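# Place two yellow wire connectors in the steel junction box

## Task

Take two yellow wire connectors from the lid of the tool case and put both inside the steel junction box. One yellow connector alone counts only as a partial result. The job fails if any other connector, including a third yellow one, ends up in the box, whether or not a gripper is still holding it.

## Robot and tools

Robot: two arms, left_arm and right_arm, each ending in a two-finger gripper. The fingers point along the gripper's +z axis and open and close along its y axis. end_effector_position is the spot between the finger pads, roughly 1 cm short of the fingertips. Calibrated bases in the scene frame: left_arm at (-0.007, +0.254, +0.014) m, quat_wxyz (+1.000, 0, 0, -0.008); right_arm at (+0.017, -0.338, +0.003) m, quat_wxyz (+1.000, 0, 0, -0.021). Both bases have +z as up.

Frames: the scene frame has its origin at table-top height midway between the arms, +z up, +x out over the table, and left_arm on the +y side (image left/right does not match arm names). Each arm reports its hand position, orientation, velocities and its wrist camera pose in its own base frame. Offsets you command run along the axes of that arm's current Hand target. Reported hand poses may be off by a few centimetres, more when reaching far.

A row is always 14 numbers in [-1, 1]: dx, dy, dz, rx, ry, rz, opening for left_arm, then the same seven for right_arm, even if only one arm should move. The six pose numbers are an offset from the arm's Hand target as it stood when the action or move began (not from the previous row); 1.0 equals 0.6 m of travel or 180 degrees of turn, and rx, ry, rz form one rotation vector. Sending the same offset again moves the arm further. The opening is absolute, not an offset: +1 is fully open (0.094 m), -1 is closed. Sending all six pose zeros re-requests the current Hand target; that is also how to make an arm that settled short try again. To leave a gripper as it is, resend its current opening (see Tool commands); a 0 there would half-close it.

execute_actions(actions, cameras): actions is a list of actions; each action is a table of up to 15 rows, one row per 1/30 s control step, with the last row repeated to fill 15 steps. An empty list just returns state and images. Results include step readings of end_effector_position.

move(target, speed, blend, opening_speed, blocking, cameras): drives each gripper on a straight path toward target, which is one 14-number row or a list of up to 15 rows, all offsets counted from the same starting Hand targets. speed is path top speed in m/s, 0.002 to 4.3, default 0.25 (turns up to twice that in rad/s), one value or one per target. blend, in m, rounds corners between listed targets. opening_speed (0.2 or more, per second on the -1..+1 scale) makes the fingers change gradually; use something near 0.2 on fragile parts. A move is capped at 10 s; it does not avoid obstacles or the other arm. Faster moves stray more and hit harder. Opening changes in later listed targets happen only after everything is at rest there. blocking=false returns after about 0.5 s while the move continues. The result adds a move: line with the ending (done, off_target, moving, held, fault) and any limits (paced = pose clipped, held = steps withheld). done means within 10 mm and 2 degrees; neither done nor off_target tells you about contact.

wait(seconds 0 to 10, cameras): lets time pass with commands held. stop(cameras): brakes a running move. zoom_image(camera, region): camera is cam_left_wrist or cam_right_wrist, region [x0, y0, x1, y1] in pixels, at most 504 by 504, from that camera's newest image. finished_scene(scene=1): ends the scene for good; the connectors must stay in the box without the robot.

Cameras: cam_left_wrist and cam_right_wrist, both 896x504, on the wrists. Their calibration (K, distortion, T_world_to_cam mapping the carrying arm's base frame to the camera) is given before the first action and may be slightly wrong; images during motion may lag.

Results: Hand target is the last commanded pose after clipping; the gripper often rests a centimetre or so off it from friction or weight, which does not imply contact. grip_measured uses the opening scale; empty it reads up to about 2.7 mm wide; on a hard part under full squeeze it reads up to about 3 mm (0.064) below the part width, less still on small or round parts. Commanding about 0.05 below first touch (0.11 for small or round items) already gives full force, roughly 50 to 64 N per pad. Release by commanding well above grip_measured. Joint velocities reading within noise means the arm is still. Joint torques include gravity and carry offsets; joints 3 and 4 wrap at ±28 N m.

Control details: each step, commanded orientation is clipped to 40 degrees from the measured one. Joint ranges (rad): waist -2.880 to 2.880, shoulder 0.000 to 3.142, elbow 0.000 to 3.019 (straight at 2.964), wrist pitch -1.693 to 1.571, wrist yaw -1.571 to 1.571, wrist roll -2.094 to 2.094. Routing a gripper close to its own base, or a wrist near the waist axis, can flip the shoulder posture; go around instead. The simulation keeps running while you think.

Avoid: dropping parts or releasing them while moving, slamming or pressing hard, arm-to-arm contact (a hard one ends the scene; the clearance check does not protect grippers or wrist cameras from each other, and closing on the other arm's fingers counts), and anything leaving the table. A blocked arm keeps pushing until you command its target back past the gripper. Holding loads, reaching far or pushing unreachably heats motors; a MOTOR HOT line appears at 85 °C, and at 100 °C that arm goes limp for 30 to 60 s or more (OVER-TEMPERATURE FAULT), possibly without warning. Loose objects may occasionally be nudged by the scene.

Each tool is called after "Request:" by a JSON object that holds its "api" and its "payload".

## Session

Request:
{"api": "execute_actions", "payload": {"actions": []}}

Scene clock: 0.00 s.
left_arm: end_effector_position=(+0.5005, -0.3528, +0.2458) grip_measured=+1.000 end_effector_quat_wxyz=(+0.133, +0.355, +0.909, -0.175) | right_arm: end_effector_position=(+0.8504, -0.0059, +0.3495) grip_measured=+1.000 end_effector_quat_wxyz=(+0.446, -0.139, +0.702, +0.537)
Joint positions: left_arm=[-0.53 1.737 1.68 -1.183 0.301 0.163 0.094] | right_arm=[-0.201 2.316 2.311 -0.083 -1.273 0.597 0.094]
Joint velocities: within noise
Joint torques (N m): no reading
Heat: left arm: hottest elbow 33 °C; right arm: hottest wrist pitch 36 °C.
Hand target: left_arm +0.5067, -0.3565, +0.2641; +0.153, +0.356, +0.904, -0.178 | right_arm +0.8536, -0.0065, +0.3495; +0.449, -0.142, +0.701, +0.536
Tool commands: left_gripper/opening=+1.0 right_gripper/opening=+1.0

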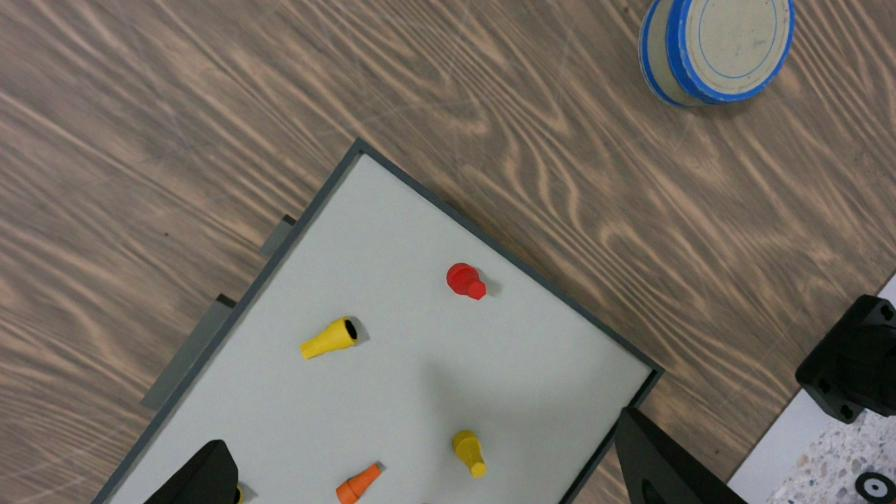

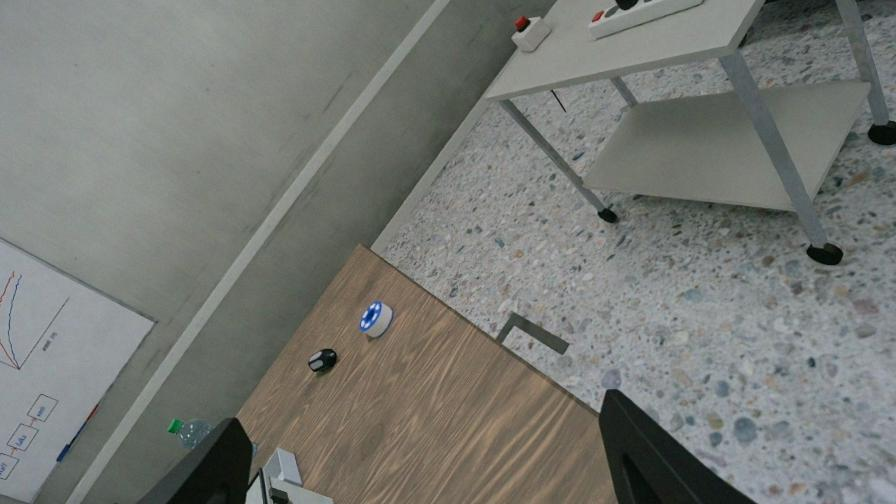

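Request:
{"api": "move", "payload": {"target": [0.147,-0.167,-0.281,-0.068,0.135,0.011,1,0,0,0,0,0,0,1]}}

Scene clock: 25.10 s.
left_arm: end_effector_position=(+0.3485, -0.2968, +0.3913) grip_measured=+1.000 end_effector_quat_wxyz=(+0.094, +0.385, +0.917, -0.031) | right_arm: end_effector_position=(+0.8504, -0.0059, +0.3495) grip_measured=+1.000 end_effector_quat_wxyz=(+0.446, -0.139, +0.702, +0.537)
Joint positions: left_arm=[-0.704 1.456 1.77 -1.686 0.002 0.091 0.094] | right_arm=[-0.201 2.316 2.311 -0.083 -1.273 0.597 0.094]
Joint velocities: within noise
Joint torques (N m): left_arm=[-1.38 -8.23 10.58 0.09 -0.1 -0.22] | right_arm=[-1.32 -26.87 10.99 2.03 -0.01 -0.11]
Heat: left arm: hottest elbow 38 °C; right arm: hottest elbow 37 °C.
Hand target: left_arm +0.3498, -0.3001, +0.3999; -0.001, +0.383, +0.924, +0.000 | right_arm +0.8536, -0.0065, +0.3495; +0.449, -0.142, +0.701, +0.536
Off the commanded pose: left_arm 0.009 m, 11 deg | right_arm 0.003 m, 1 deg.
joint sent to its limit (left arm) — joint 4 (wrist pitch), lower limit. The joint targets are off in orientation, not in position.
move: off_target (left_arm)
camera_calibration:
cam_left_wrist: T_world_to_cam=[[-0.750631, -0.660297, 0.0237032, 0.0533437], [-0.6088, 0.705138, 0.363515, 0.330745], [-0.256742, 0.258435, -0.931287, 0.631407], [0, 0, 0, 1]] pos_world=[0.403507, -0.361176, 0.466525]

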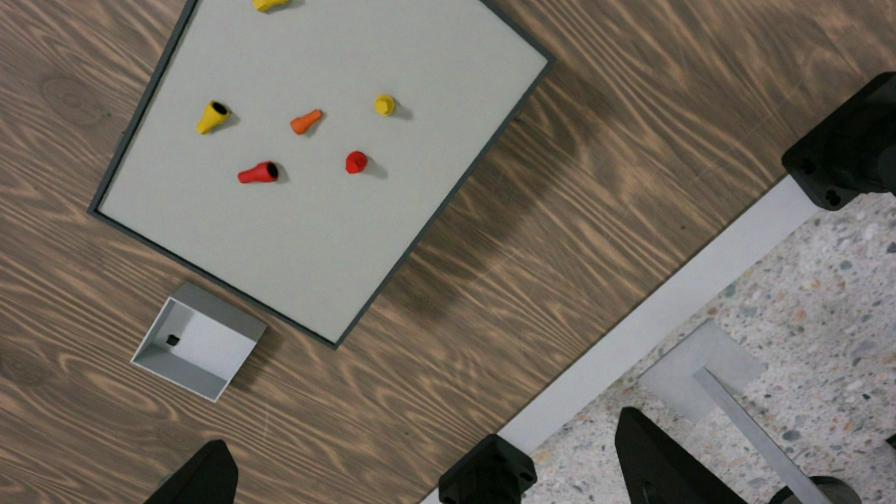

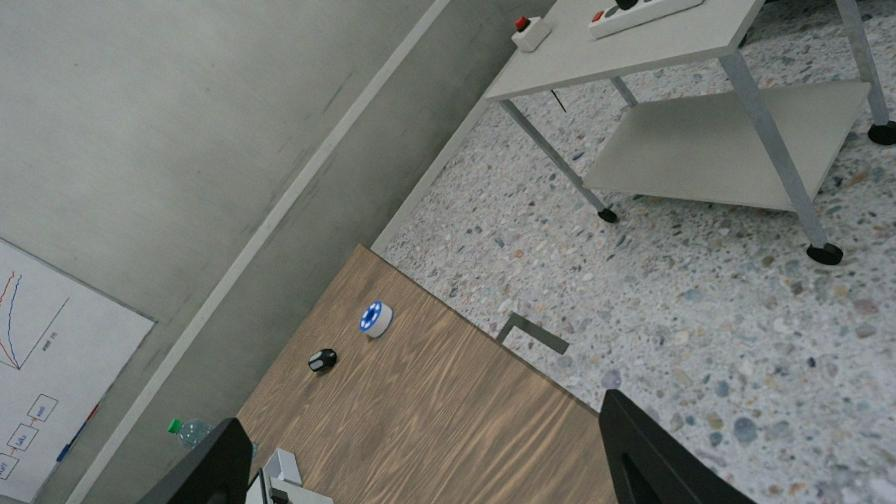

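Request:
{"api": "move", "payload": {"target": [-0.047,0.165,0.117,0,0,0,1,0,0,0,0,0,0,1], "cameras": ["cam_left_wrist"]}}

Scene clock: 43.27 s.
left_arm: end_effector_position=(+0.4348, -0.2451, +0.3043) grip_measured=+1.000 end_effector_quat_wxyz=(+0.004, +0.374, +0.927, -0.002) | right_arm: end_effector_position=(+0.8504, -0.0059, +0.3495) grip_measured=+1.000 end_effector_quat_wxyz=(+0.446, -0.139, +0.702, +0.537)
Joint positions: left_arm=[-0.511 1.646 1.77 -1.686 0.003 0.256 0.094] | right_arm=[-0.201 2.316 2.311 -0.083 -1.273 0.597 0.094]
Joint velocities: within noise
Joint torques (N m): left_arm=[-1.44 -12.22 12.42 -0.25 -0.09 0.01] | right_arm=[-1.26 -26.87 10.97 2.02 -0.01 -0.11]
Heat: left arm: hottest elbow 42 °C; right arm: hottest elbow 39 °C.
Hand target: left_arm +0.4396, -0.2501, +0.3296; -0.001, +0.383, +0.924, +0.000 | right_arm +0.8536, -0.0065, +0.3495; +0.449, -0.142, +0.701, +0.536
Off the commanded pose: left_arm 0.026 m, 1 deg | right_arm 0.003 m, 1 deg.
joint sent to its limit (left arm) — joint 4 (wrist pitch), lower limit. The joint targets are off in orientation, not in position.
move: off_target (left_arm)
camera_calibration:
cam_left_wrist: T_world_to_cam=[[-0.726694, -0.685135, 0.0500547, 0.129786], [-0.561851, 0.634693, 0.530555, 0.289992], [-0.395271, 0.357428, -0.846171, 0.617801], [0, 0, 0, 1]] pos_world=[0.501446, -0.315955, 0.362412]
Images, in order (width x height): cam_left_wrist 896x504.

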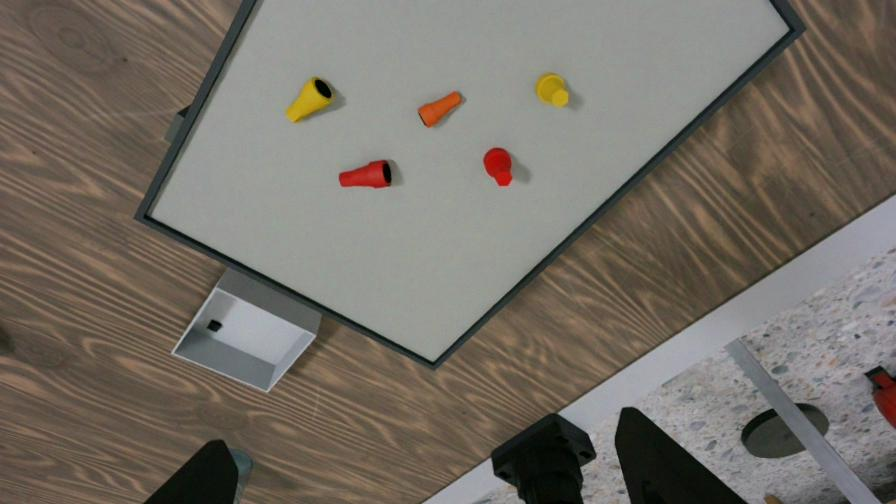

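Request:
{"api": "move", "payload": {"target": [-0.057,0.090,0.233,0,0,0.25,0.2,0,0,0,0,0,0,1], "cameras": ["cam_left_wrist"]}}

Scene clock: 74.20 s.
left_arm: end_effector_position=(+0.4992, -0.2391, +0.1927) grip_measured=+0.202 end_effector_quat_wxyz=(-0.002, +0.705, +0.709, -0.002) | right_arm: end_effector_position=(+0.8504, -0.0059, +0.3495) grip_measured=+1.000 end_effector_quat_wxyz=(+0.446, -0.139, +0.702, +0.537)
Joint positions: left_arm=[-0.445 1.804 1.687 -1.458 0.002 1.119 0.056] | right_arm=[-0.201 2.316 2.311 -0.083 -1.273 0.597 0.094]
Joint velocities: within noise
Joint torques (N m): left_arm=[-0.32 -13.1 8.16 0.25 0.02 0.04] | right_arm=[-1.26 -26.93 10.97 2.02 -0.01 -0.11]
Heat: left arm: hottest elbow 49 °C; right arm: hottest elbow 41 °C.
Hand target: left_arm +0.5019, -0.2360, +0.1899; -0.001, +0.707, +0.707, +0.000 | right_arm +0.8536, -0.0065, +0.3495; +0.449, -0.142, +0.701, +0.536
Off the commanded pose: left_arm 0.005 m, 0 deg | right_arm 0.003 m, 1 deg.
move: done
camera_calibration:
cam_left_wrist: T_world_to_cam=[[-0.997675, 0.0404644, 0.0548379, 0.494133], [0.0636608, 0.840578, 0.537937, 0.117197], [-0.0243282, 0.540177, -0.8412, 0.404242], [0, 0, 0, 1]] pos_world=[0.495358, -0.33687, 0.249906]
Images, in order (width x height): cam_left_wrist 896x504.

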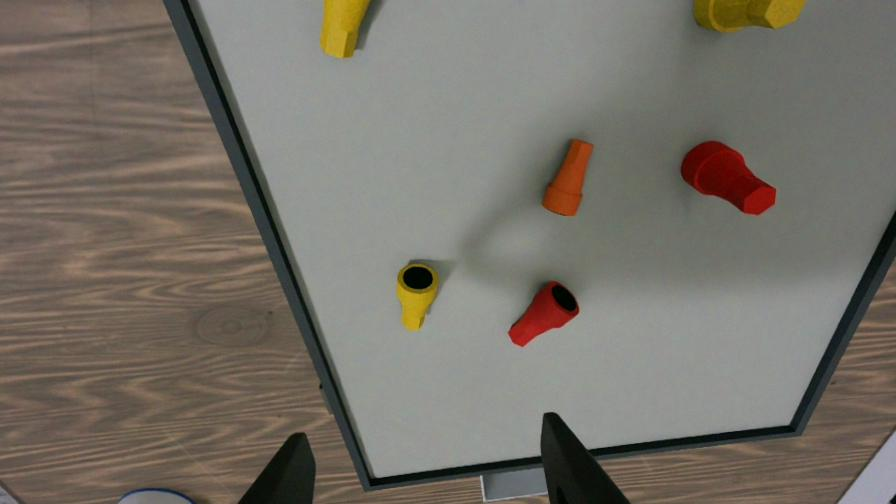

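Request:
{"api": "move", "payload": {"target": [0.013,0.0075,0.092,0,0,0,0.2,0,0,0,0,0,0,1], "speed": 0.12, "cameras": ["cam_left_wrist"]}}

Request:
{"api": "zoom_image", "payload": {"camera": "cam_left_wrist", "region": [250, 254, 650, 504]}}

Scene clock: 85.40 s.
left_arm: end_effector_position=(+0.5039, -0.2313, +0.1371) grip_measured=+0.202 end_effector_quat_wxyz=(-0.003, +0.705, +0.709, -0.002) | right_arm: end_effector_position=(+0.8504, -0.0059, +0.3495) grip_measured=+1.000 end_effector_quat_wxyz=(+0.446, -0.139, +0.702, +0.537)
Joint positions: left_arm=[-0.429 1.834 1.582 -1.324 0.002 1.136 0.056] | right_arm=[-0.201 2.316 2.311 -0.083 -1.273 0.597 0.094]
Joint velocities: within noise
Joint torques (N m): left_arm=[-0.44 -13.27 7.94 0.24 0.02 0.03] | right_arm=[-1.26 -26.99 10.99 2.02 -0.01 -0.11]
Heat: left arm: hottest elbow 49 °C; right arm: hottest shoulder 41 °C.
Hand target: left_arm +0.5063, -0.2282, +0.1346; -0.001, +0.707, +0.707, +0.000 | right_arm +0.8536, -0.0065, +0.3495; +0.449, -0.142, +0.701, +0.536
Off the commanded pose: left_arm 0.005 m, 0 deg | right_arm 0.003 m, 1 deg.
move: done
camera_calibration:
cam_left_wrist: T_world_to_cam=[[-0.9976, 0.0408174, 0.0559347, 0.501419], [0.0645614, 0.840301, 0.538262, 0.139615], [-0.0250315, 0.540582, -0.840919, 0.353663], [0, 0, 0, 1]] pos_world=[0.500055, -0.328969, 0.194205]
Images, in order (width x height): cam_left_wrist 896x504.

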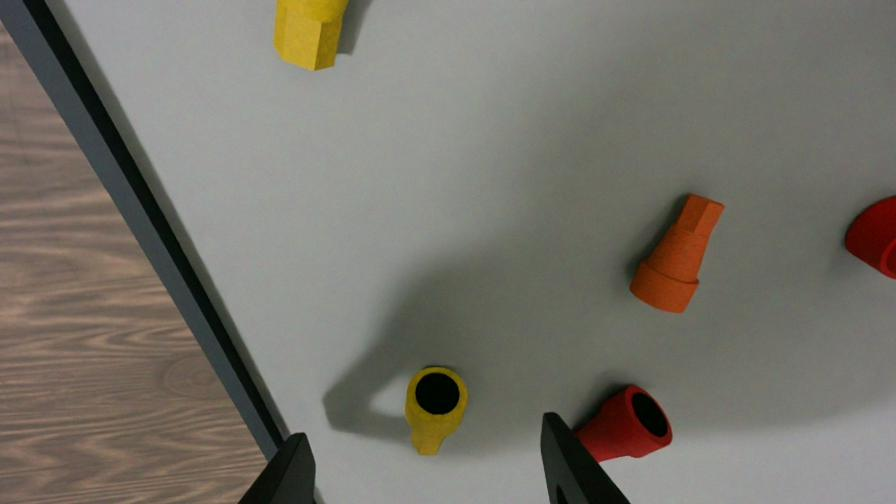

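Scaled by 1.260 from the camera's 896x504 image, which has a finer 1280x720 frame.

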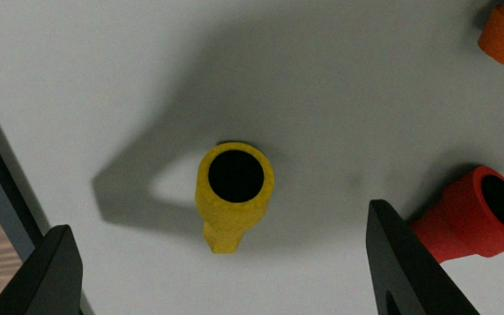

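Request:
{"api": "move", "payload": {"target": [-0.007,0,0.0,0,0,0,-0.4,0,0,0,0,0,0,1], "speed": 0.1, "cameras": []}}

Request:
{"api": "move", "payload": {"target": [0,0,0.025,0,0,0,-0.4,0,0,0,0,0,0,1], "speed": 0.06, "cameras": ["cam_left_wrist"]}}

Request:
{"api": "zoom_image", "payload": {"camera": "cam_left_wrist", "region": [250, 254, 650, 504]}}

Scene clock: 99.00 s.
left_arm: end_effector_position=(+0.5040, -0.2313, +0.1371) grip_measured=-0.398 end_effector_quat_wxyz=(-0.002, +0.705, +0.709, -0.002) | right_arm: end_effector_position=(+0.8504, -0.0059, +0.3495) grip_measured=+1.000 end_effector_quat_wxyz=(+0.446, -0.139, +0.702, +0.537)
Joint positions: left_arm=[-0.429 1.834 1.582 -1.324 0.002 1.136 0.028] | right_arm=[-0.201 2.316 2.311 -0.083 -1.273 0.597 0.094]
Joint velocities: within noise
Joint torques (N m): left_arm=[-1.03 -12.98 8.42 0.21 0.03 -0.04] | right_arm=[-1.32 -26.99 10.99 2.02 -0.01 -0.11]
Heat: left arm: hottest elbow 49 °C; right arm: hottest elbow 42 °C.
Hand target: left_arm +0.5063, -0.2324, +0.1346; -0.001, +0.707, +0.707, +0.000 | right_arm +0.8536, -0.0065, +0.3495; +0.449, -0.142, +0.701, +0.536
Off the commanded pose: left_arm 0.004 m, 0 deg | right_arm 0.003 m, 1 deg.
move: done
No camera images: "cameras" was empty.

Scene clock: 99.83 s.
left_arm: end_effector_position=(+0.5065, -0.2325, +0.1277) grip_measured=-0.398 end_effector_quat_wxyz=(+0.002, +0.705, +0.709, +0.000) | right_arm: end_effector_position=(+0.8504, -0.0059, +0.3495) grip_measured=+1.000 end_effector_quat_wxyz=(+0.446, -0.139, +0.702, +0.537)
Joint positions: left_arm=[-0.429 1.842 1.567 -1.292 0.002 1.136 0.028] | right_arm=[-0.201 2.316 2.311 -0.083 -1.273 0.597 0.094]
Joint velocities: within noise
Joint torques (N m): left_arm=[-1.03 -12.69 7.64 0.39 0.03 -0.05] | right_arm=[-1.26 -26.99 10.97 2.02 -0.01 -0.11]
Heat: left arm: hottest elbow 49 °C; right arm: hottest elbow 42 °C.
Hand target: left_arm +0.5064, -0.2324, +0.1195; -0.001, +0.707, +0.707, +0.000 | right_arm +0.8536, -0.0065, +0.3495; +0.449, -0.142, +0.701, +0.536
Off the commanded pose: left_arm 0.008 m, 0 deg | right_arm 0.003 m, 1 deg.
move: done
camera_calibration:
cam_left_wrist: T_world_to_cam=[[-0.998068, 0.041367, 0.0463528, 0.506173], [0.0597803, 0.842587, 0.535231, 0.14889], [-0.0169154, 0.536968, -0.843433, 0.341897], [0, 0, 0, 1]] pos_world=[0.502078, -0.32998, 0.185214]
Images, in order (width x height): cam_left_wrist 896x504.

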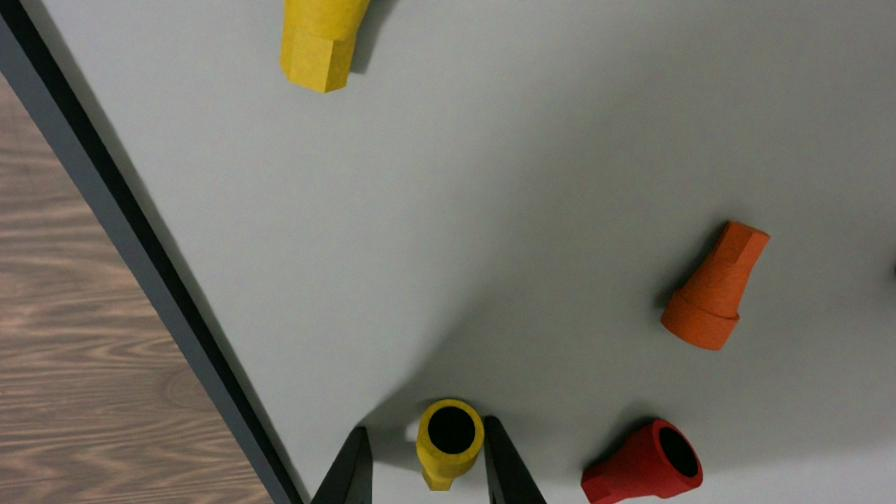

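Scaled by 1.260 from the camera's 896x504 image, which has a finer 1280x720 frame.

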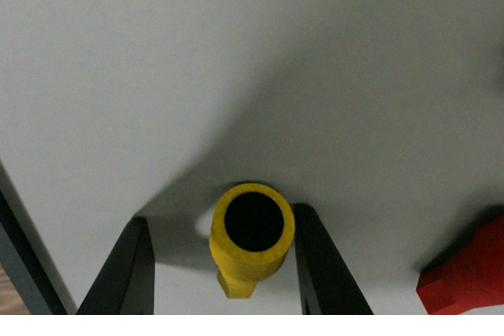

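Request:
{"api": "move", "payload": {"target": [-0.007,-0.0075,0.0,0,0,0,-0.4,0,0,0,0,0,0,1], "speed": 0.1, "cameras": []}}

Request:
{"api": "move", "payload": {"target": [0,0,0.01,0,0,0,-0.4,0,0,0,0,0,0,1], "speed": 0.05, "cameras": ["cam_left_wrist"]}}

Request:
{"api": "zoom_image", "payload": {"camera": "cam_left_wrist", "region": [250, 254, 650, 504]}}

Scene clock: 114.10 s.
left_arm: end_effector_position=(+0.5065, -0.2327, +0.1277) grip_measured=-0.398 end_effector_quat_wxyz=(+0.002, +0.705, +0.709, +0.000) | right_arm: end_effector_position=(+0.8504, -0.0059, +0.3495) grip_measured=+1.000 end_effector_quat_wxyz=(+0.446, -0.139, +0.702, +0.537)
Joint positions: left_arm=[-0.429 1.842 1.567 -1.291 0.001 1.136 0.028] | right_arm=[-0.201 2.316 2.311 -0.083 -1.273 0.597 0.094]
Joint velocities: within noise
Joint torques (N m): left_arm=[-1.85 -13.22 6.95 0.46 0.02 -0.15] | right_arm=[-1.26 -26.99 10.99 2.02 -0.01 -0.11]
Heat: left arm: hottest elbow 47 °C; right arm: hottest shoulder 42 °C.
Hand target: left_arm +0.5019, -0.2367, +0.1195; -0.001, +0.707, +0.707, +0.000 | right_arm +0.8536, -0.0065, +0.3495; +0.449, -0.142, +0.701, +0.536
Off the commanded pose: left_arm 0.010 m, 0 deg | right_arm 0.003 m, 1 deg.
move: done
No camera images: "cameras" was empty.

Scene clock: 114.83 s.
left_arm: end_effector_position=(+0.5063, -0.2326, +0.1269) grip_measured=-0.398 end_effector_quat_wxyz=(+0.004, +0.705, +0.709, +0.001) | right_arm: end_effector_position=(+0.8504, -0.0059, +0.3495) grip_measured=+1.000 end_effector_quat_wxyz=(+0.446, -0.139, +0.702, +0.537)
Joint positions: left_arm=[-0.429 1.839 1.561 -1.284 0.001 1.136 0.028] | right_arm=[-0.201 2.316 2.311 -0.083 -1.273 0.597 0.094]
Joint velocities: within noise
Joint torques (N m): left_arm=[-1.96 -12.63 6.64 0.66 0.04 -0.15] | right_arm=[-1.26 -26.99 10.97 2.02 -0.01 -0.11]
Heat: left arm: hottest elbow 47 °C; right arm: hottest shoulder 42 °C.
Hand target: left_arm +0.5018, -0.2366, +0.1136; -0.001, +0.707, +0.707, +0.000 | right_arm +0.8536, -0.0065, +0.3495; +0.449, -0.142, +0.701, +0.536
Off the commanded pose: left_arm 0.015 m, 1 deg | right_arm 0.003 m, 1 deg.
move: off_target (left_arm)
camera_calibration:
cam_left_wrist: T_world_to_cam=[[-0.998243, 0.0417928, 0.0420148, 0.506737], [0.0577929, 0.843387, 0.534189, 0.150611], [-0.0131095, 0.535678, -0.84432, 0.339164], [0, 0, 0, 1]] pos_world=[0.501589, -0.329884, 0.184618]
Images, in order (width x height): cam_left_wrist 896x504.

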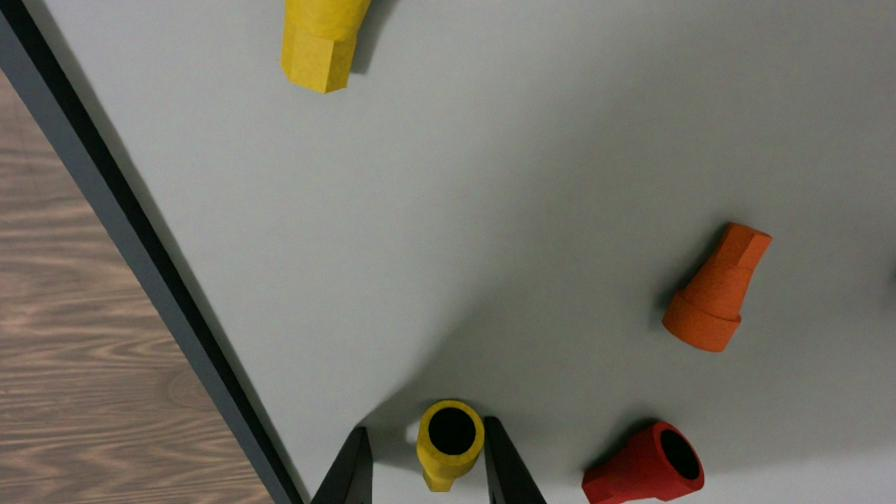

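Scaled by 1.260 from the camera's 896x504 image, which has a finer 1280x720 frame.

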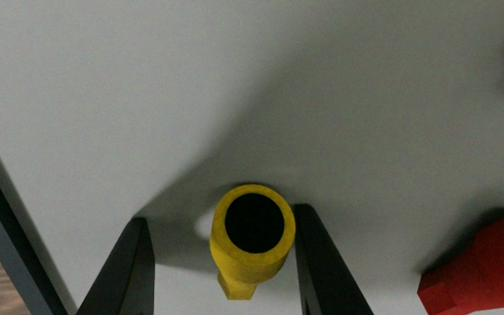

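Request:
{"api": "move", "payload": {"target": [0,0,-0.026,0,0,0,-0.4,0,0,0,0,0,0,1], "speed": 0.08, "cameras": ["cam_left_wrist"]}}

Request:
{"api": "zoom_image", "payload": {"camera": "cam_left_wrist", "region": [250, 254, 650, 504]}}

Scene clock: 122.20 s.
left_arm: end_effector_position=(+0.5060, -0.2324, +0.1271) grip_measured=-0.398 end_effector_quat_wxyz=(+0.004, +0.705, +0.709, +0.001) | right_arm: end_effector_position=(+0.8504, -0.0059, +0.3495) grip_measured=+1.000 end_effector_quat_wxyz=(+0.446, -0.139, +0.702, +0.537)
Joint positions: left_arm=[-0.429 1.838 1.56 -1.284 0.001 1.136 0.028] | right_arm=[-0.201 2.316 2.311 -0.083 -1.273 0.597 0.094]
Joint velocities: within noise
Joint torques (N m): left_arm=[-1.9 -13.45 8.66 -0.55 0.03 -0.15] | right_arm=[-1.26 -26.99 10.96 2.02 -0.01 -0.11]
Heat: left arm: hottest elbow 46 °C; right arm: hottest elbow 43 °C.
Hand target: left_arm +0.5018, -0.2366, +0.1291; -0.001, +0.707, +0.707, +0.000 | right_arm +0.8536, -0.0065, +0.3495; +0.449, -0.142, +0.701, +0.536
Off the commanded pose: left_arm 0.006 m, 1 deg | right_arm 0.003 m, 1 deg.
move: done
camera_calibration:
cam_left_wrist: T_world_to_cam=[[-0.998227, 0.0417973, 0.0423772, 0.506451], [0.0579918, 0.843344, 0.534236, 0.150309], [-0.0134089, 0.535746, -0.844273, 0.33944], [0, 0, 0, 1]] pos_world=[0.501388, -0.329784, 0.184817]
Images, in order (width x height): cam_left_wrist 896x504.

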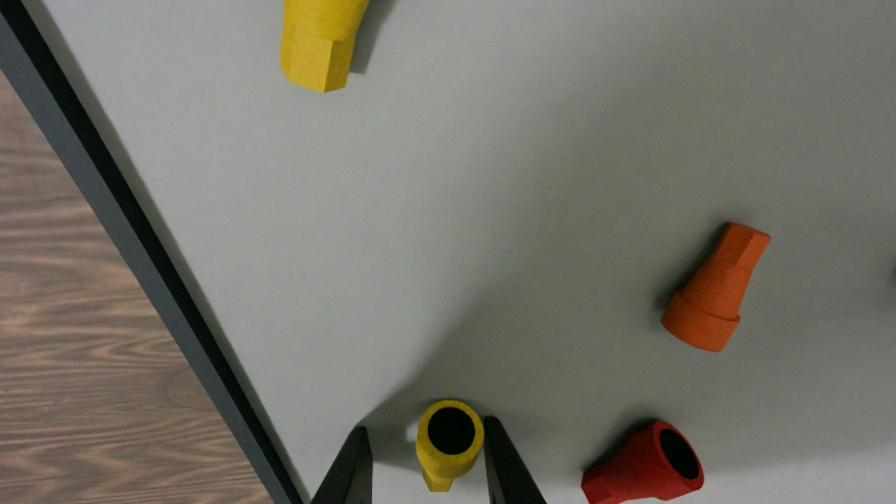

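Scaled by 1.260 from the camera's 896x504 image, which has a finer 1280x720 frame.

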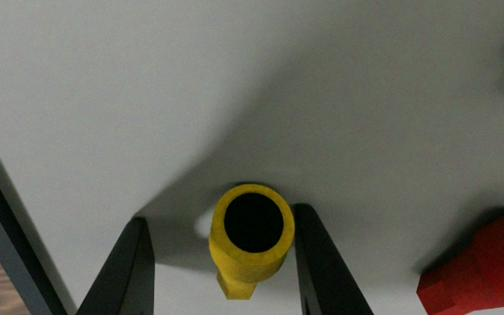

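Request:
{"api": "move", "payload": {"target": [0,0,-0.012,0,0,0,-0.4,0,0,0,0,0,0,1], "speed": 0.08, "cameras": ["cam_left_wrist"]}}

Request:
{"api": "zoom_image", "payload": {"camera": "cam_left_wrist", "region": [250, 254, 650, 504]}}

Scene clock: 127.20 s.
left_arm: end_effector_position=(+0.5026, -0.2314, +0.1273) grip_measured=-0.398 end_effector_quat_wxyz=(-0.002, +0.706, +0.709, -0.002) | right_arm: end_effector_position=(+0.8504, -0.0059, +0.3495) grip_measured=+1.000 end_effector_quat_wxyz=(+0.446, -0.139, +0.702, +0.537)
Joint positions: left_arm=[-0.43 1.838 1.56 -1.299 0.001 1.136 0.028] | right_arm=[-0.201 2.316 2.311 -0.083 -1.273 0.597 0.094]
Joint velocities: within noise
Joint torques (N m): left_arm=[-1.85 -13.8 9.58 -0.7 0.04 -0.16] | right_arm=[-1.32 -26.93 10.97 2.03 -0.01 -0.11]
Heat: left arm: hottest elbow 46 °C; right arm: hottest shoulder 43 °C.
Hand target: left_arm +0.5018, -0.2367, +0.1363; -0.001, +0.707, +0.707, +0.000 | right_arm +0.8536, -0.0065, +0.3495; +0.449, -0.142, +0.701, +0.536
Off the commanded pose: left_arm 0.010 m, 0 deg | right_arm 0.003 m, 1 deg.
move: done
camera_calibration:
cam_left_wrist: T_world_to_cam=[[-0.997584, 0.0422973, 0.0551089, 0.501203], [0.0653617, 0.840218, 0.538295, 0.144579], [-0.0235351, 0.540596, -0.840953, 0.344791], [0, 0, 0, 1]] pos_world=[0.498656, -0.32907, 0.184506]
Images, in order (width x height): cam_left_wrist 896x504.

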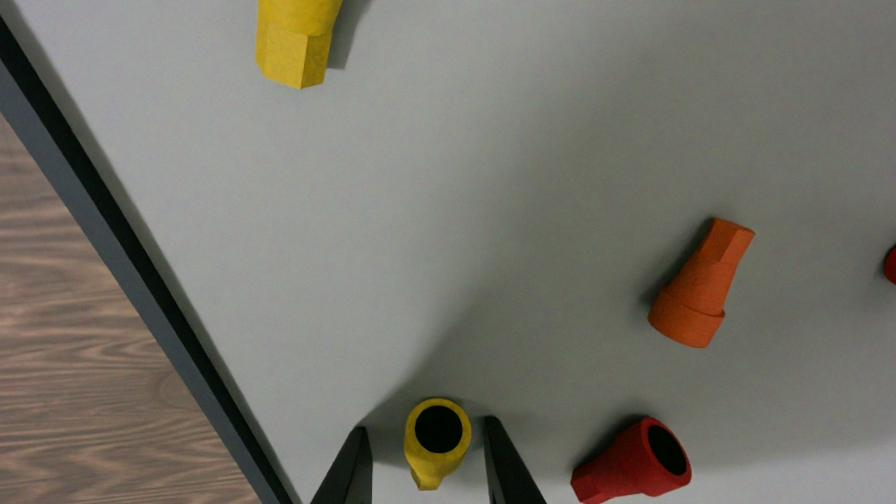

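Scaled by 1.260 from the camera's 896x504 image, which has a finer 1280x720 frame.

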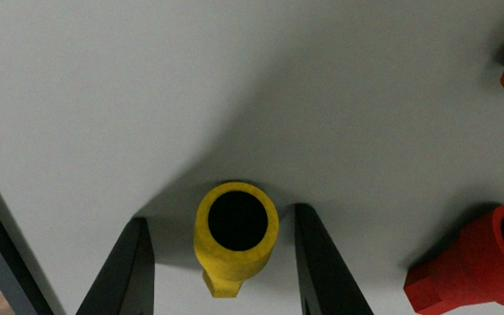

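Request:
{"api": "move", "payload": {"target": [0,0,0,0,0,0,-0.9,0,0,0,0,0,0,1], "speed": 0.05, "opening_speed": 0.3, "cameras": ["cam_left_wrist"]}}

Scene clock: 133.43 s.
left_arm: end_effector_position=(+0.5018, -0.2308, +0.1274) grip_measured=-0.780 end_effector_quat_wxyz=(-0.004, +0.706, +0.709, -0.002) | right_arm: end_effector_position=(+0.8504, -0.0059, +0.3495) grip_measured=+1.000 end_effector_quat_wxyz=(+0.446, -0.139, +0.702, +0.537)
Joint positions: left_arm=[-0.43 1.838 1.56 -1.302 0.001 1.136 0.01] | right_arm=[-0.201 2.316 2.311 -0.083 -1.273 0.597 0.094]
Joint velocities: within noise
Joint torques (N m): left_arm=[-1.85 -13.74 9.59 -0.61 0.07 -0.15] | right_arm=[-1.32 -26.99 10.99 2 -0.01 -0.11]
Heat: left arm: hottest elbow 46 °C; right arm: hottest shoulder 43 °C.
Hand target: left_arm +0.5018, -0.2366, +0.1363; -0.001, +0.707, +0.707, +0.000 | right_arm +0.8536, -0.0065, +0.3495; +0.449, -0.142, +0.701, +0.536
Off the commanded pose: left_arm 0.011 m, 1 deg | right_arm 0.003 m, 1 deg.
move: off_target (left_arm)
camera_calibration:
cam_left_wrist: T_world_to_cam=[[-0.997407, 0.0421849, 0.0583102, 0.499875], [0.0670556, 0.83896, 0.540046, 0.142807], [-0.0261382, 0.542556, -0.839613, 0.34608], [0, 0, 0, 1]] pos_world=[0.498049, -0.328664, 0.184303]
Images, in order (width x height): cam_left_wrist 896x504.

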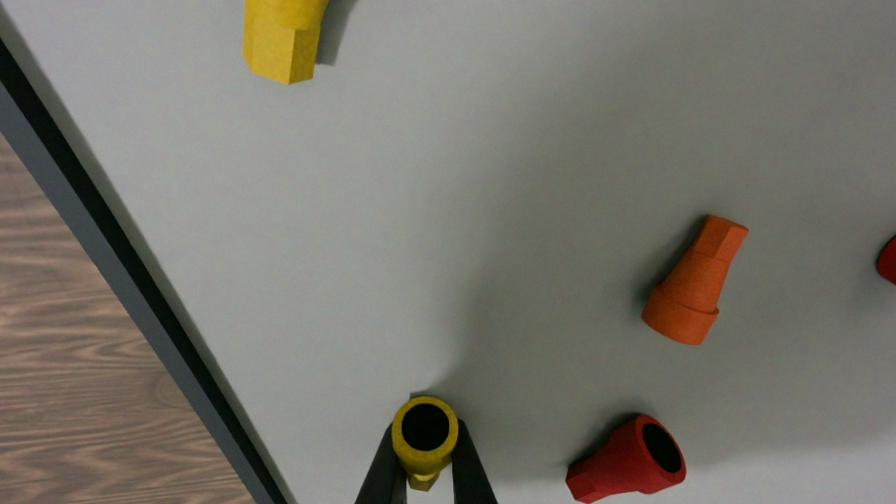

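Request:
{"api": "move", "payload": {"target": [[0,0,-0.15,0,0,0,-0.9,0,0,0,0,0,0,1],[0.441,-0.136,-0.106,0,0,-0.5,-0.9,0,0,0,0,0,0,1]], "speed": [0.15,0.35], "blend": [0.02,0], "cameras": ["cam_left_wrist"]}}

Scene clock: 145.23 s.
left_arm: end_effector_position=(+0.4216, +0.0272, +0.1962) grip_measured=-0.780 end_effector_quat_wxyz=(-0.011, +0.008, +1.000, -0.001) | right_arm: end_effector_position=(+0.8504, -0.0059, +0.3495) grip_measured=+1.000 end_effector_quat_wxyz=(+0.446, -0.139, +0.702, +0.537)
Joint positions: left_arm=[0.066 1.474 1.284 -1.403 0.001 0.081 0.01] | right_arm=[-0.201 2.316 2.311 -0.083 -1.273 0.597 0.094]
Joint velocities: within noise
Joint torques (N m): left_arm=[-0.79 -10.11 7.86 0.31 -0.04 -0.23] | right_arm=[-1.26 -26.93 10.97 2 -0.01 -0.11]
Heat: left arm: hottest elbow 47 °C; right arm: hottest shoulder 43 °C.
Hand target: left_arm +0.4204, +0.0280, +0.2001; -0.001, +0.000, +1.000, +0.000 | right_arm +0.8536, -0.0065, +0.3495; +0.449, -0.142, +0.701, +0.536
Off the commanded pose: left_arm 0.004 m, 1 deg | right_arm 0.003 m, 1 deg.
move: done
camera_calibration:
cam_left_wrist: T_world_to_cam=[[-0.0608619, -0.996717, 0.0533996, 0.0392383], [-0.827568, 0.0802994, 0.555592, 0.289299], [-0.558056, -0.0103775, -0.829738, 0.49911], [0, 0, 0, 1]] pos_world=[0.520334, 0.0210584, 0.251303]
Images, in order (width x height): cam_left_wrist 896x504.

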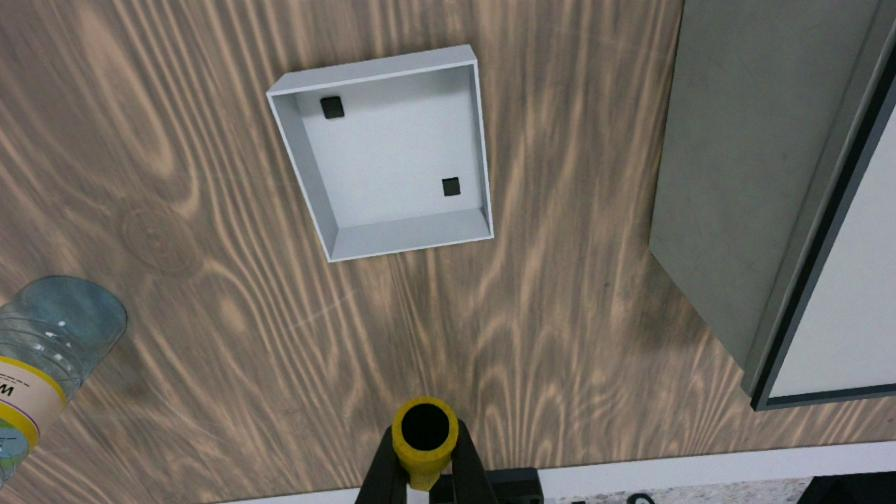

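Request:
{"api": "move", "payload": {"target": [[0,0.025,0.2,0,0,0,-0.9,0,0,0,0,0,0,1],[0,0.025,0.287,0,0,0,-0.9,0,0,0,0,0,0,1]], "speed": [0.25,0.08], "cameras": ["cam_left_wrist"]}}

Scene clock: 155.97 s.
left_arm: end_effector_position=(+0.4209, +0.0403, +0.0314) grip_measured=-0.780 end_effector_quat_wxyz=(-0.001, -0.003, +1.000, +0.000) | right_arm: end_effector_position=(+0.8504, -0.0059, +0.3495) grip_measured=+1.000 end_effector_quat_wxyz=(+0.446, -0.139, +0.702, +0.537)
Joint positions: left_arm=[0.097 1.64 1.006 -0.939 0.001 0.091 0.01] | right_arm=[-0.201 2.316 2.311 -0.083 -1.273 0.597 0.094]
Joint velocities: within noise
Joint torques (N m): left_arm=[-0.44 -9.11 6.63 0.35 -0.05 0.03] | right_arm=[-1.32 -26.99 10.97 2.03 -0.01 -0.11]
Heat: left arm: hottest elbow 47 °C; right arm: hottest shoulder 43 °C.
Hand target: left_arm +0.4201, +0.0431, +0.0279; -0.001, +0.000, +1.000, +0.000 | right_arm +0.8536, -0.0065, +0.3495; +0.449, -0.142, +0.701, +0.536
Off the commanded pose: left_arm 0.005 m, 0 deg | right_arm 0.003 m, 1 deg.
move: done
camera_calibration:
cam_left_wrist: T_world_to_cam=[[-0.0406, -0.997889, 0.0506779, 0.0526692], [-0.839466, 0.0615739, 0.539912, 0.385442], [-0.541893, -0.020622, -0.840194, 0.356088], [0, 0, 0, 1]] pos_world=[0.518665, 0.0361681, 0.0884091]
Images, in order (width x height): cam_left_wrist 896x504.

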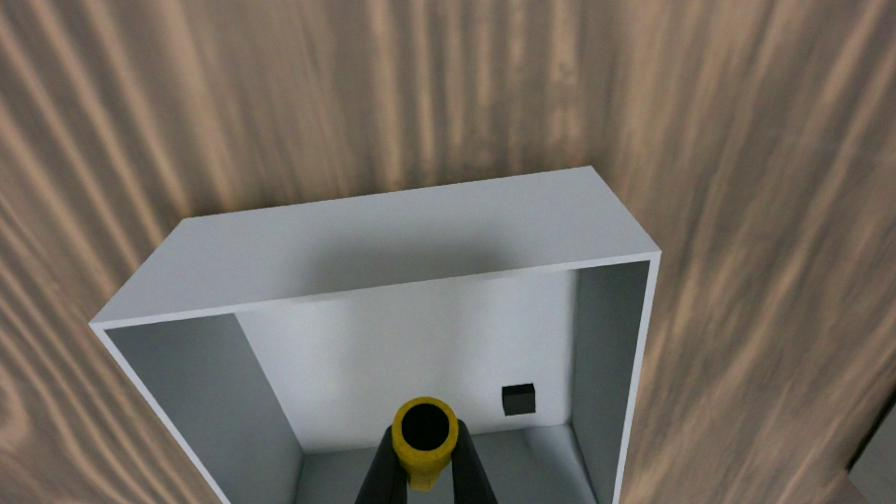

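Request:
{"api": "move", "payload": {"target": [[0,0,0.017,0,0,0,-0.9,0,0,0,0,0,0,1],[0,0,0.017,0,0,0,-0.4,0,0,0,0,0,0,1]], "speed": 0.06, "opening_speed": 0.5, "cameras": ["cam_left_wrist"]}}

Scene clock: 164.10 s.
left_arm: end_effector_position=(+0.4216, +0.0403, +0.0222) grip_measured=-0.403 end_effector_quat_wxyz=(+0.000, -0.003, +1.000, +0.000) | right_arm: end_effector_position=(+0.8504, -0.0059, +0.3495) grip_measured=+1.000 end_effector_quat_wxyz=(+0.446, -0.139, +0.702, +0.537)
Joint positions: left_arm=[0.097 1.656 0.996 -0.911 0.001 0.091 0.028] | right_arm=[-0.201 2.316 2.311 -0.083 -1.273 0.597 0.094]
Joint velocities: within noise
Joint torques (N m): left_arm=[-0.44 -9 6.41 0.35 -0.05 0.02] | right_arm=[-1.32 -26.99 10.97 2.03 -0.01 -0.11]
Heat: left arm: hottest elbow 46 °C; right arm: hottest shoulder 44 °C.
Hand target: left_arm +0.4201, +0.0431, +0.0177; -0.001, +0.000, +1.000, +0.000 | right_arm +0.8536, -0.0065, +0.3495; +0.449, -0.142, +0.701, +0.536
Off the commanded pose: left_arm 0.006 m, 0 deg | right_arm 0.003 m, 1 deg.
move: done
camera_calibration:
cam_left_wrist: T_world_to_cam=[[-0.0411089, -0.997894, 0.0501841, 0.0534494], [-0.84112, 0.0616724, 0.537321, 0.391818], [-0.539284, -0.0201221, -0.841883, 0.347702], [0, 0, 0, 1]] pos_world=[0.519273, 0.036169, 0.0795102]
Images, in order (width x height): cam_left_wrist 896x504.

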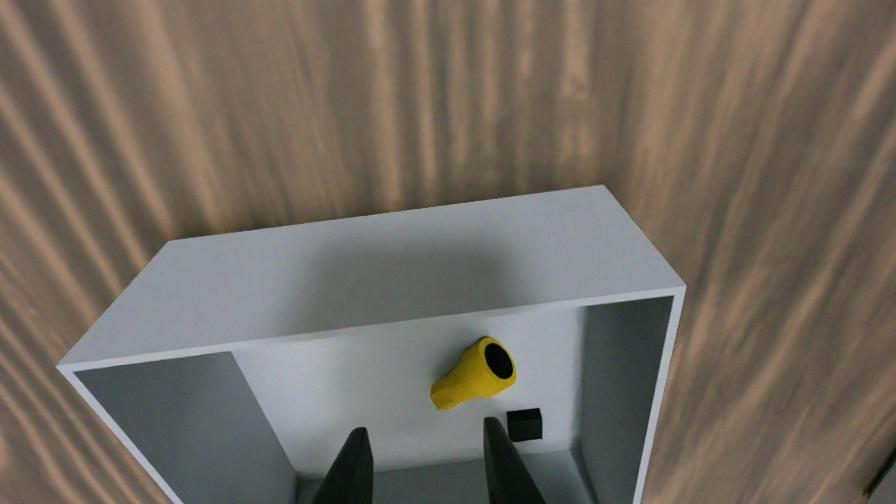

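Request:
{"api": "move", "payload": {"target": [[0,0,-0.387,0,0,0,-0.4,0,0,0,0,0,0,1],[0.005,-0.608,-0.32,0,0,0.25,0,0,0,0,0,0,0,1]], "speed": 0.35, "blend": [0.04,0], "cameras": ["cam_left_wrist"]}}

Scene clock: 174.53 s.
left_arm: end_effector_position=(+0.3997, -0.3134, +0.1888) grip_measured=-0.003 end_effector_quat_wxyz=(-0.025, +0.380, +0.925, +0.006) | right_arm: end_effector_position=(+0.8504, -0.0059, +0.3495) grip_measured=+1.000 end_effector_quat_wxyz=(+0.446, -0.139, +0.702, +0.537)
Joint positions: left_arm=[-0.663 1.715 1.555 -1.462 0.002 0.117 0.047] | right_arm=[-0.201 2.316 2.311 -0.083 -1.273 0.597 0.094]
Joint velocities: within noise
Joint torques (N m): left_arm=[-0.32 -11.58 13.44 -0.38 -0.09 0.03] | right_arm=[-1.32 -26.99 10.97 2.02 -0.01 -0.11]
Heat: left arm: hottest elbow 47 °C; right arm: hottest shoulder 44 °C.
Hand target: left_arm +0.4173, -0.3218, +0.2097; -0.001, +0.383, +0.924, +0.000 | right_arm +0.8536, -0.0065, +0.3495; +0.449, -0.142, +0.701, +0.536
Off the commanded pose: left_arm 0.028 m, 3 deg | right_arm 0.003 m, 1 deg.
move: off_target (left_arm); target 2's new opening was sent with left_arm's hand 0.028 m and 3 deg from that target
camera_calibration:
cam_left_wrist: T_world_to_cam=[[-0.732901, -0.677637, 0.0605308, 0.0661381], [-0.526971, 0.62171, 0.579464, 0.34764], [-0.430298, 0.392792, -0.812747, 0.549299], [0, 0, 0, 1]] pos_world=[0.468031, -0.387073, 0.240993]
Images, in order (width x height): cam_left_wrist 896x504.

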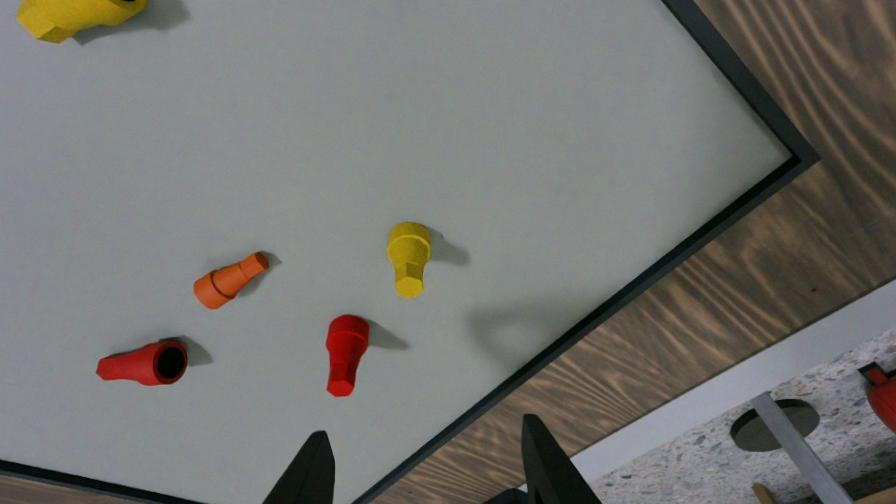

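Request:
{"api": "move", "payload": {"target": [-0.003,-0.002,0.07,0,0,0,-0.2,0,0,0,0,0,0,1], "speed": 0.12, "cameras": ["cam_left_wrist"]}}

Scene clock: 184.07 s.
left_arm: end_effector_position=(+0.4154, -0.3256, +0.1730) grip_measured=-0.198 end_effector_quat_wxyz=(+0.000, +0.380, +0.925, -0.001) | right_arm: end_effector_position=(+0.8504, -0.0059, +0.3495) grip_measured=+1.000 end_effector_quat_wxyz=(+0.446, -0.139, +0.702, +0.537)
Joint positions: left_arm=[-0.663 1.741 1.548 -1.377 0.002 0.117 0.038] | right_arm=[-0.201 2.316 2.311 -0.083 -1.273 0.597 0.094]
Joint velocities: within noise
Joint torques (N m): left_arm=[-0.56 -12.04 7.95 0.32 -0.06 0] | right_arm=[-1.32 -26.93 10.97 2.02 -0.01 -0.11]
Heat: left arm: hottest elbow 49 °C; right arm: hottest shoulder 44 °C.
Hand target: left_arm +0.4177, -0.3239, +0.1677; +0.000, +0.383, +0.924, +0.000 | right_arm +0.8536, -0.0065, +0.3495; +0.449, -0.142, +0.701, +0.536
Off the commanded pose: left_arm 0.006 m, 0 deg | right_arm 0.003 m, 1 deg.
move: done
camera_calibration:
cam_left_wrist: T_world_to_cam=[[-0.735172, -0.675903, 0.0517436, 0.0733867], [-0.549966, 0.639332, 0.537394, 0.395229], [-0.396307, 0.36662, -0.841743, 0.530447], [0, 0, 0, 1]] pos_world=[0.481534, -0.397552, 0.230309]
Images, in order (width x height): cam_left_wrist 896x504.

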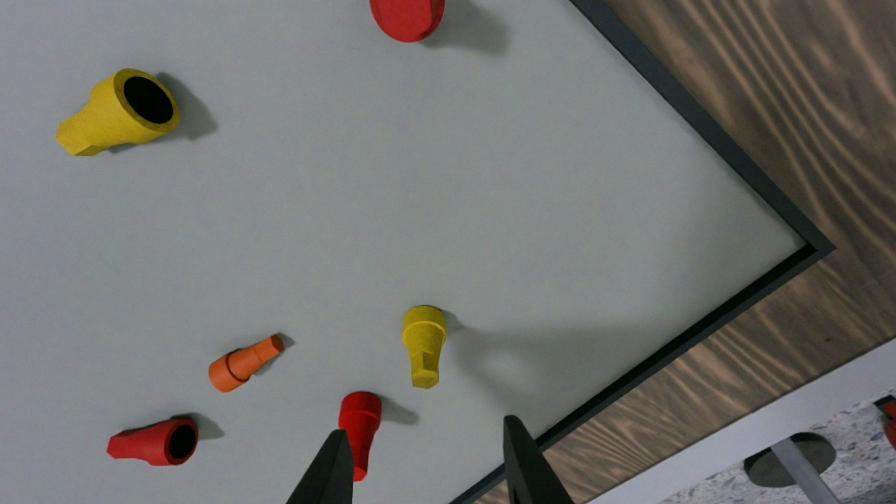

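Request:
{"api": "move", "payload": {"target": [0.002,0,0.061,0,0,0,-0.25,0,0,0,0,0,0,1], "speed": 0.08, "cameras": ["cam_left_wrist"]}}

Scene clock: 195.70 s.
left_arm: end_effector_position=(+0.4146, -0.3249, +0.1348) grip_measured=-0.248 end_effector_quat_wxyz=(-0.002, +0.380, +0.925, -0.001) | right_arm: end_effector_position=(+0.8504, -0.0059, +0.3495) grip_measured=+1.000 end_effector_quat_wxyz=(+0.446, -0.139, +0.702, +0.537)
Joint positions: left_arm=[-0.663 1.764 1.476 -1.286 0.002 0.117 0.035] | right_arm=[-0.201 2.316 2.311 -0.083 -1.273 0.597 0.094]
Joint velocities: within noise
Joint torques (N m): left_arm=[-0.56 -12.45 7.87 0.36 -0.06 0.01] | right_arm=[-1.26 -26.99 10.97 2 -0.01 -0.11]
Heat: left arm: hottest elbow 49 °C; right arm: hottest shoulder 44 °C.
Hand target: left_arm +0.4168, -0.3230, +0.1310; -0.001, +0.383, +0.924, +0.000 | right_arm +0.8536, -0.0065, +0.3495; +0.449, -0.142, +0.701, +0.536
Off the commanded pose: left_arm 0.005 m, 0 deg | right_arm 0.003 m, 1 deg.
move: done
camera_calibration:
cam_left_wrist: T_world_to_cam=[[-0.73503, -0.676007, 0.0523939, 0.075034], [-0.548474, 0.638232, 0.540218, 0.413448], [-0.39863, 0.36834, -0.839893, 0.498982], [0, 0, 0, 1]] pos_world=[0.480827, -0.396947, 0.191808]
Images, in order (width x height): cam_left_wrist 896x504.

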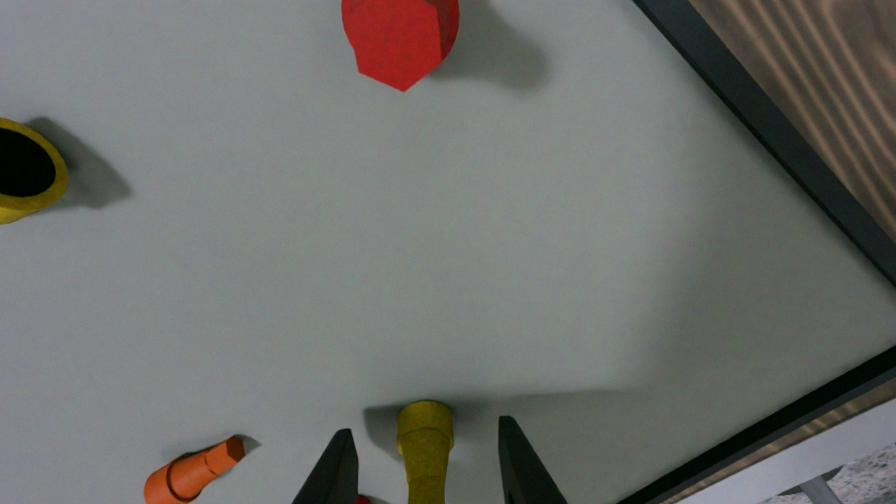

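Request:
{"api": "move", "payload": {"target": [0,0,0.0,0,0,0,-0.9,0,0,0,0,0,0,1], "speed": 0.05, "opening_speed": 0.3, "cameras": ["cam_left_wrist"]}}

Scene clock: 202.83 s.
left_arm: end_effector_position=(+0.4146, -0.3250, +0.1352) grip_measured=-0.825 end_effector_quat_wxyz=(-0.001, +0.380, +0.925, -0.001) | right_arm: end_effector_position=(+0.8504, -0.0059, +0.3495) grip_measured=+1.000 end_effector_quat_wxyz=(+0.446, -0.139, +0.702, +0.537)
Joint positions: left_arm=[-0.663 1.764 1.476 -1.286 0.002 0.117 0.008] | right_arm=[-0.201 2.316 2.311 -0.083 -1.273 0.597 0.094]
Joint velocities: within noise
Joint torques (N m): left_arm=[-0.5 -12.22 7.84 0.36 -0.06 0] | right_arm=[-1.26 -26.99 10.99 2.02 -0.01 -0.11]
Heat: left arm: hottest elbow 48 °C; right arm: hottest shoulder 44 °C.
Hand target: left_arm +0.4168, -0.3230, +0.1311; -0.001, +0.383, +0.924, +0.000 | right_arm +0.8536, -0.0065, +0.3495; +0.449, -0.142, +0.701, +0.536
Off the commanded pose: left_arm 0.005 m, 0 deg | right_arm 0.003 m, 1 deg.
move: done
camera_calibration:
cam_left_wrist: T_world_to_cam=[[-0.735119, -0.675931, 0.0521339, 0.0750634], [-0.548937, 0.638601, 0.539311, 0.413787], [-0.39783, 0.36784, -0.840491, 0.498972], [0, 0, 0, 1]] pos_world=[0.480829, -0.397049, 0.192308]
Images, in order (width x height): cam_left_wrist 896x504.

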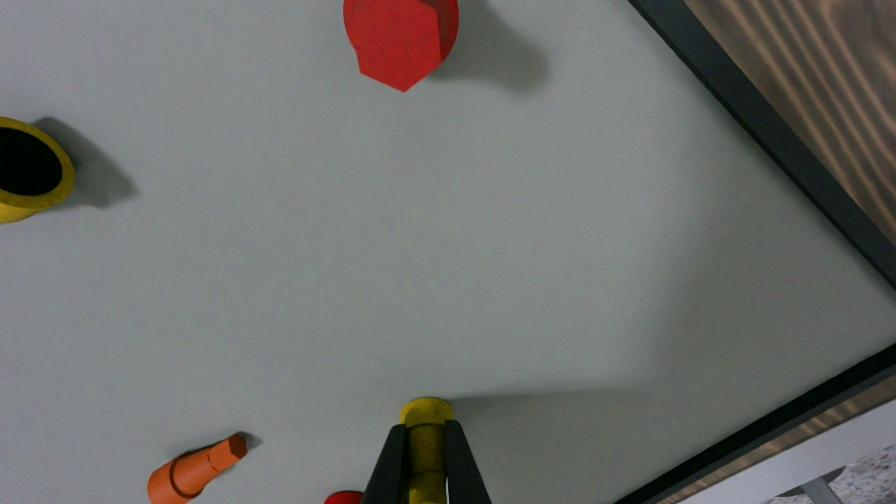

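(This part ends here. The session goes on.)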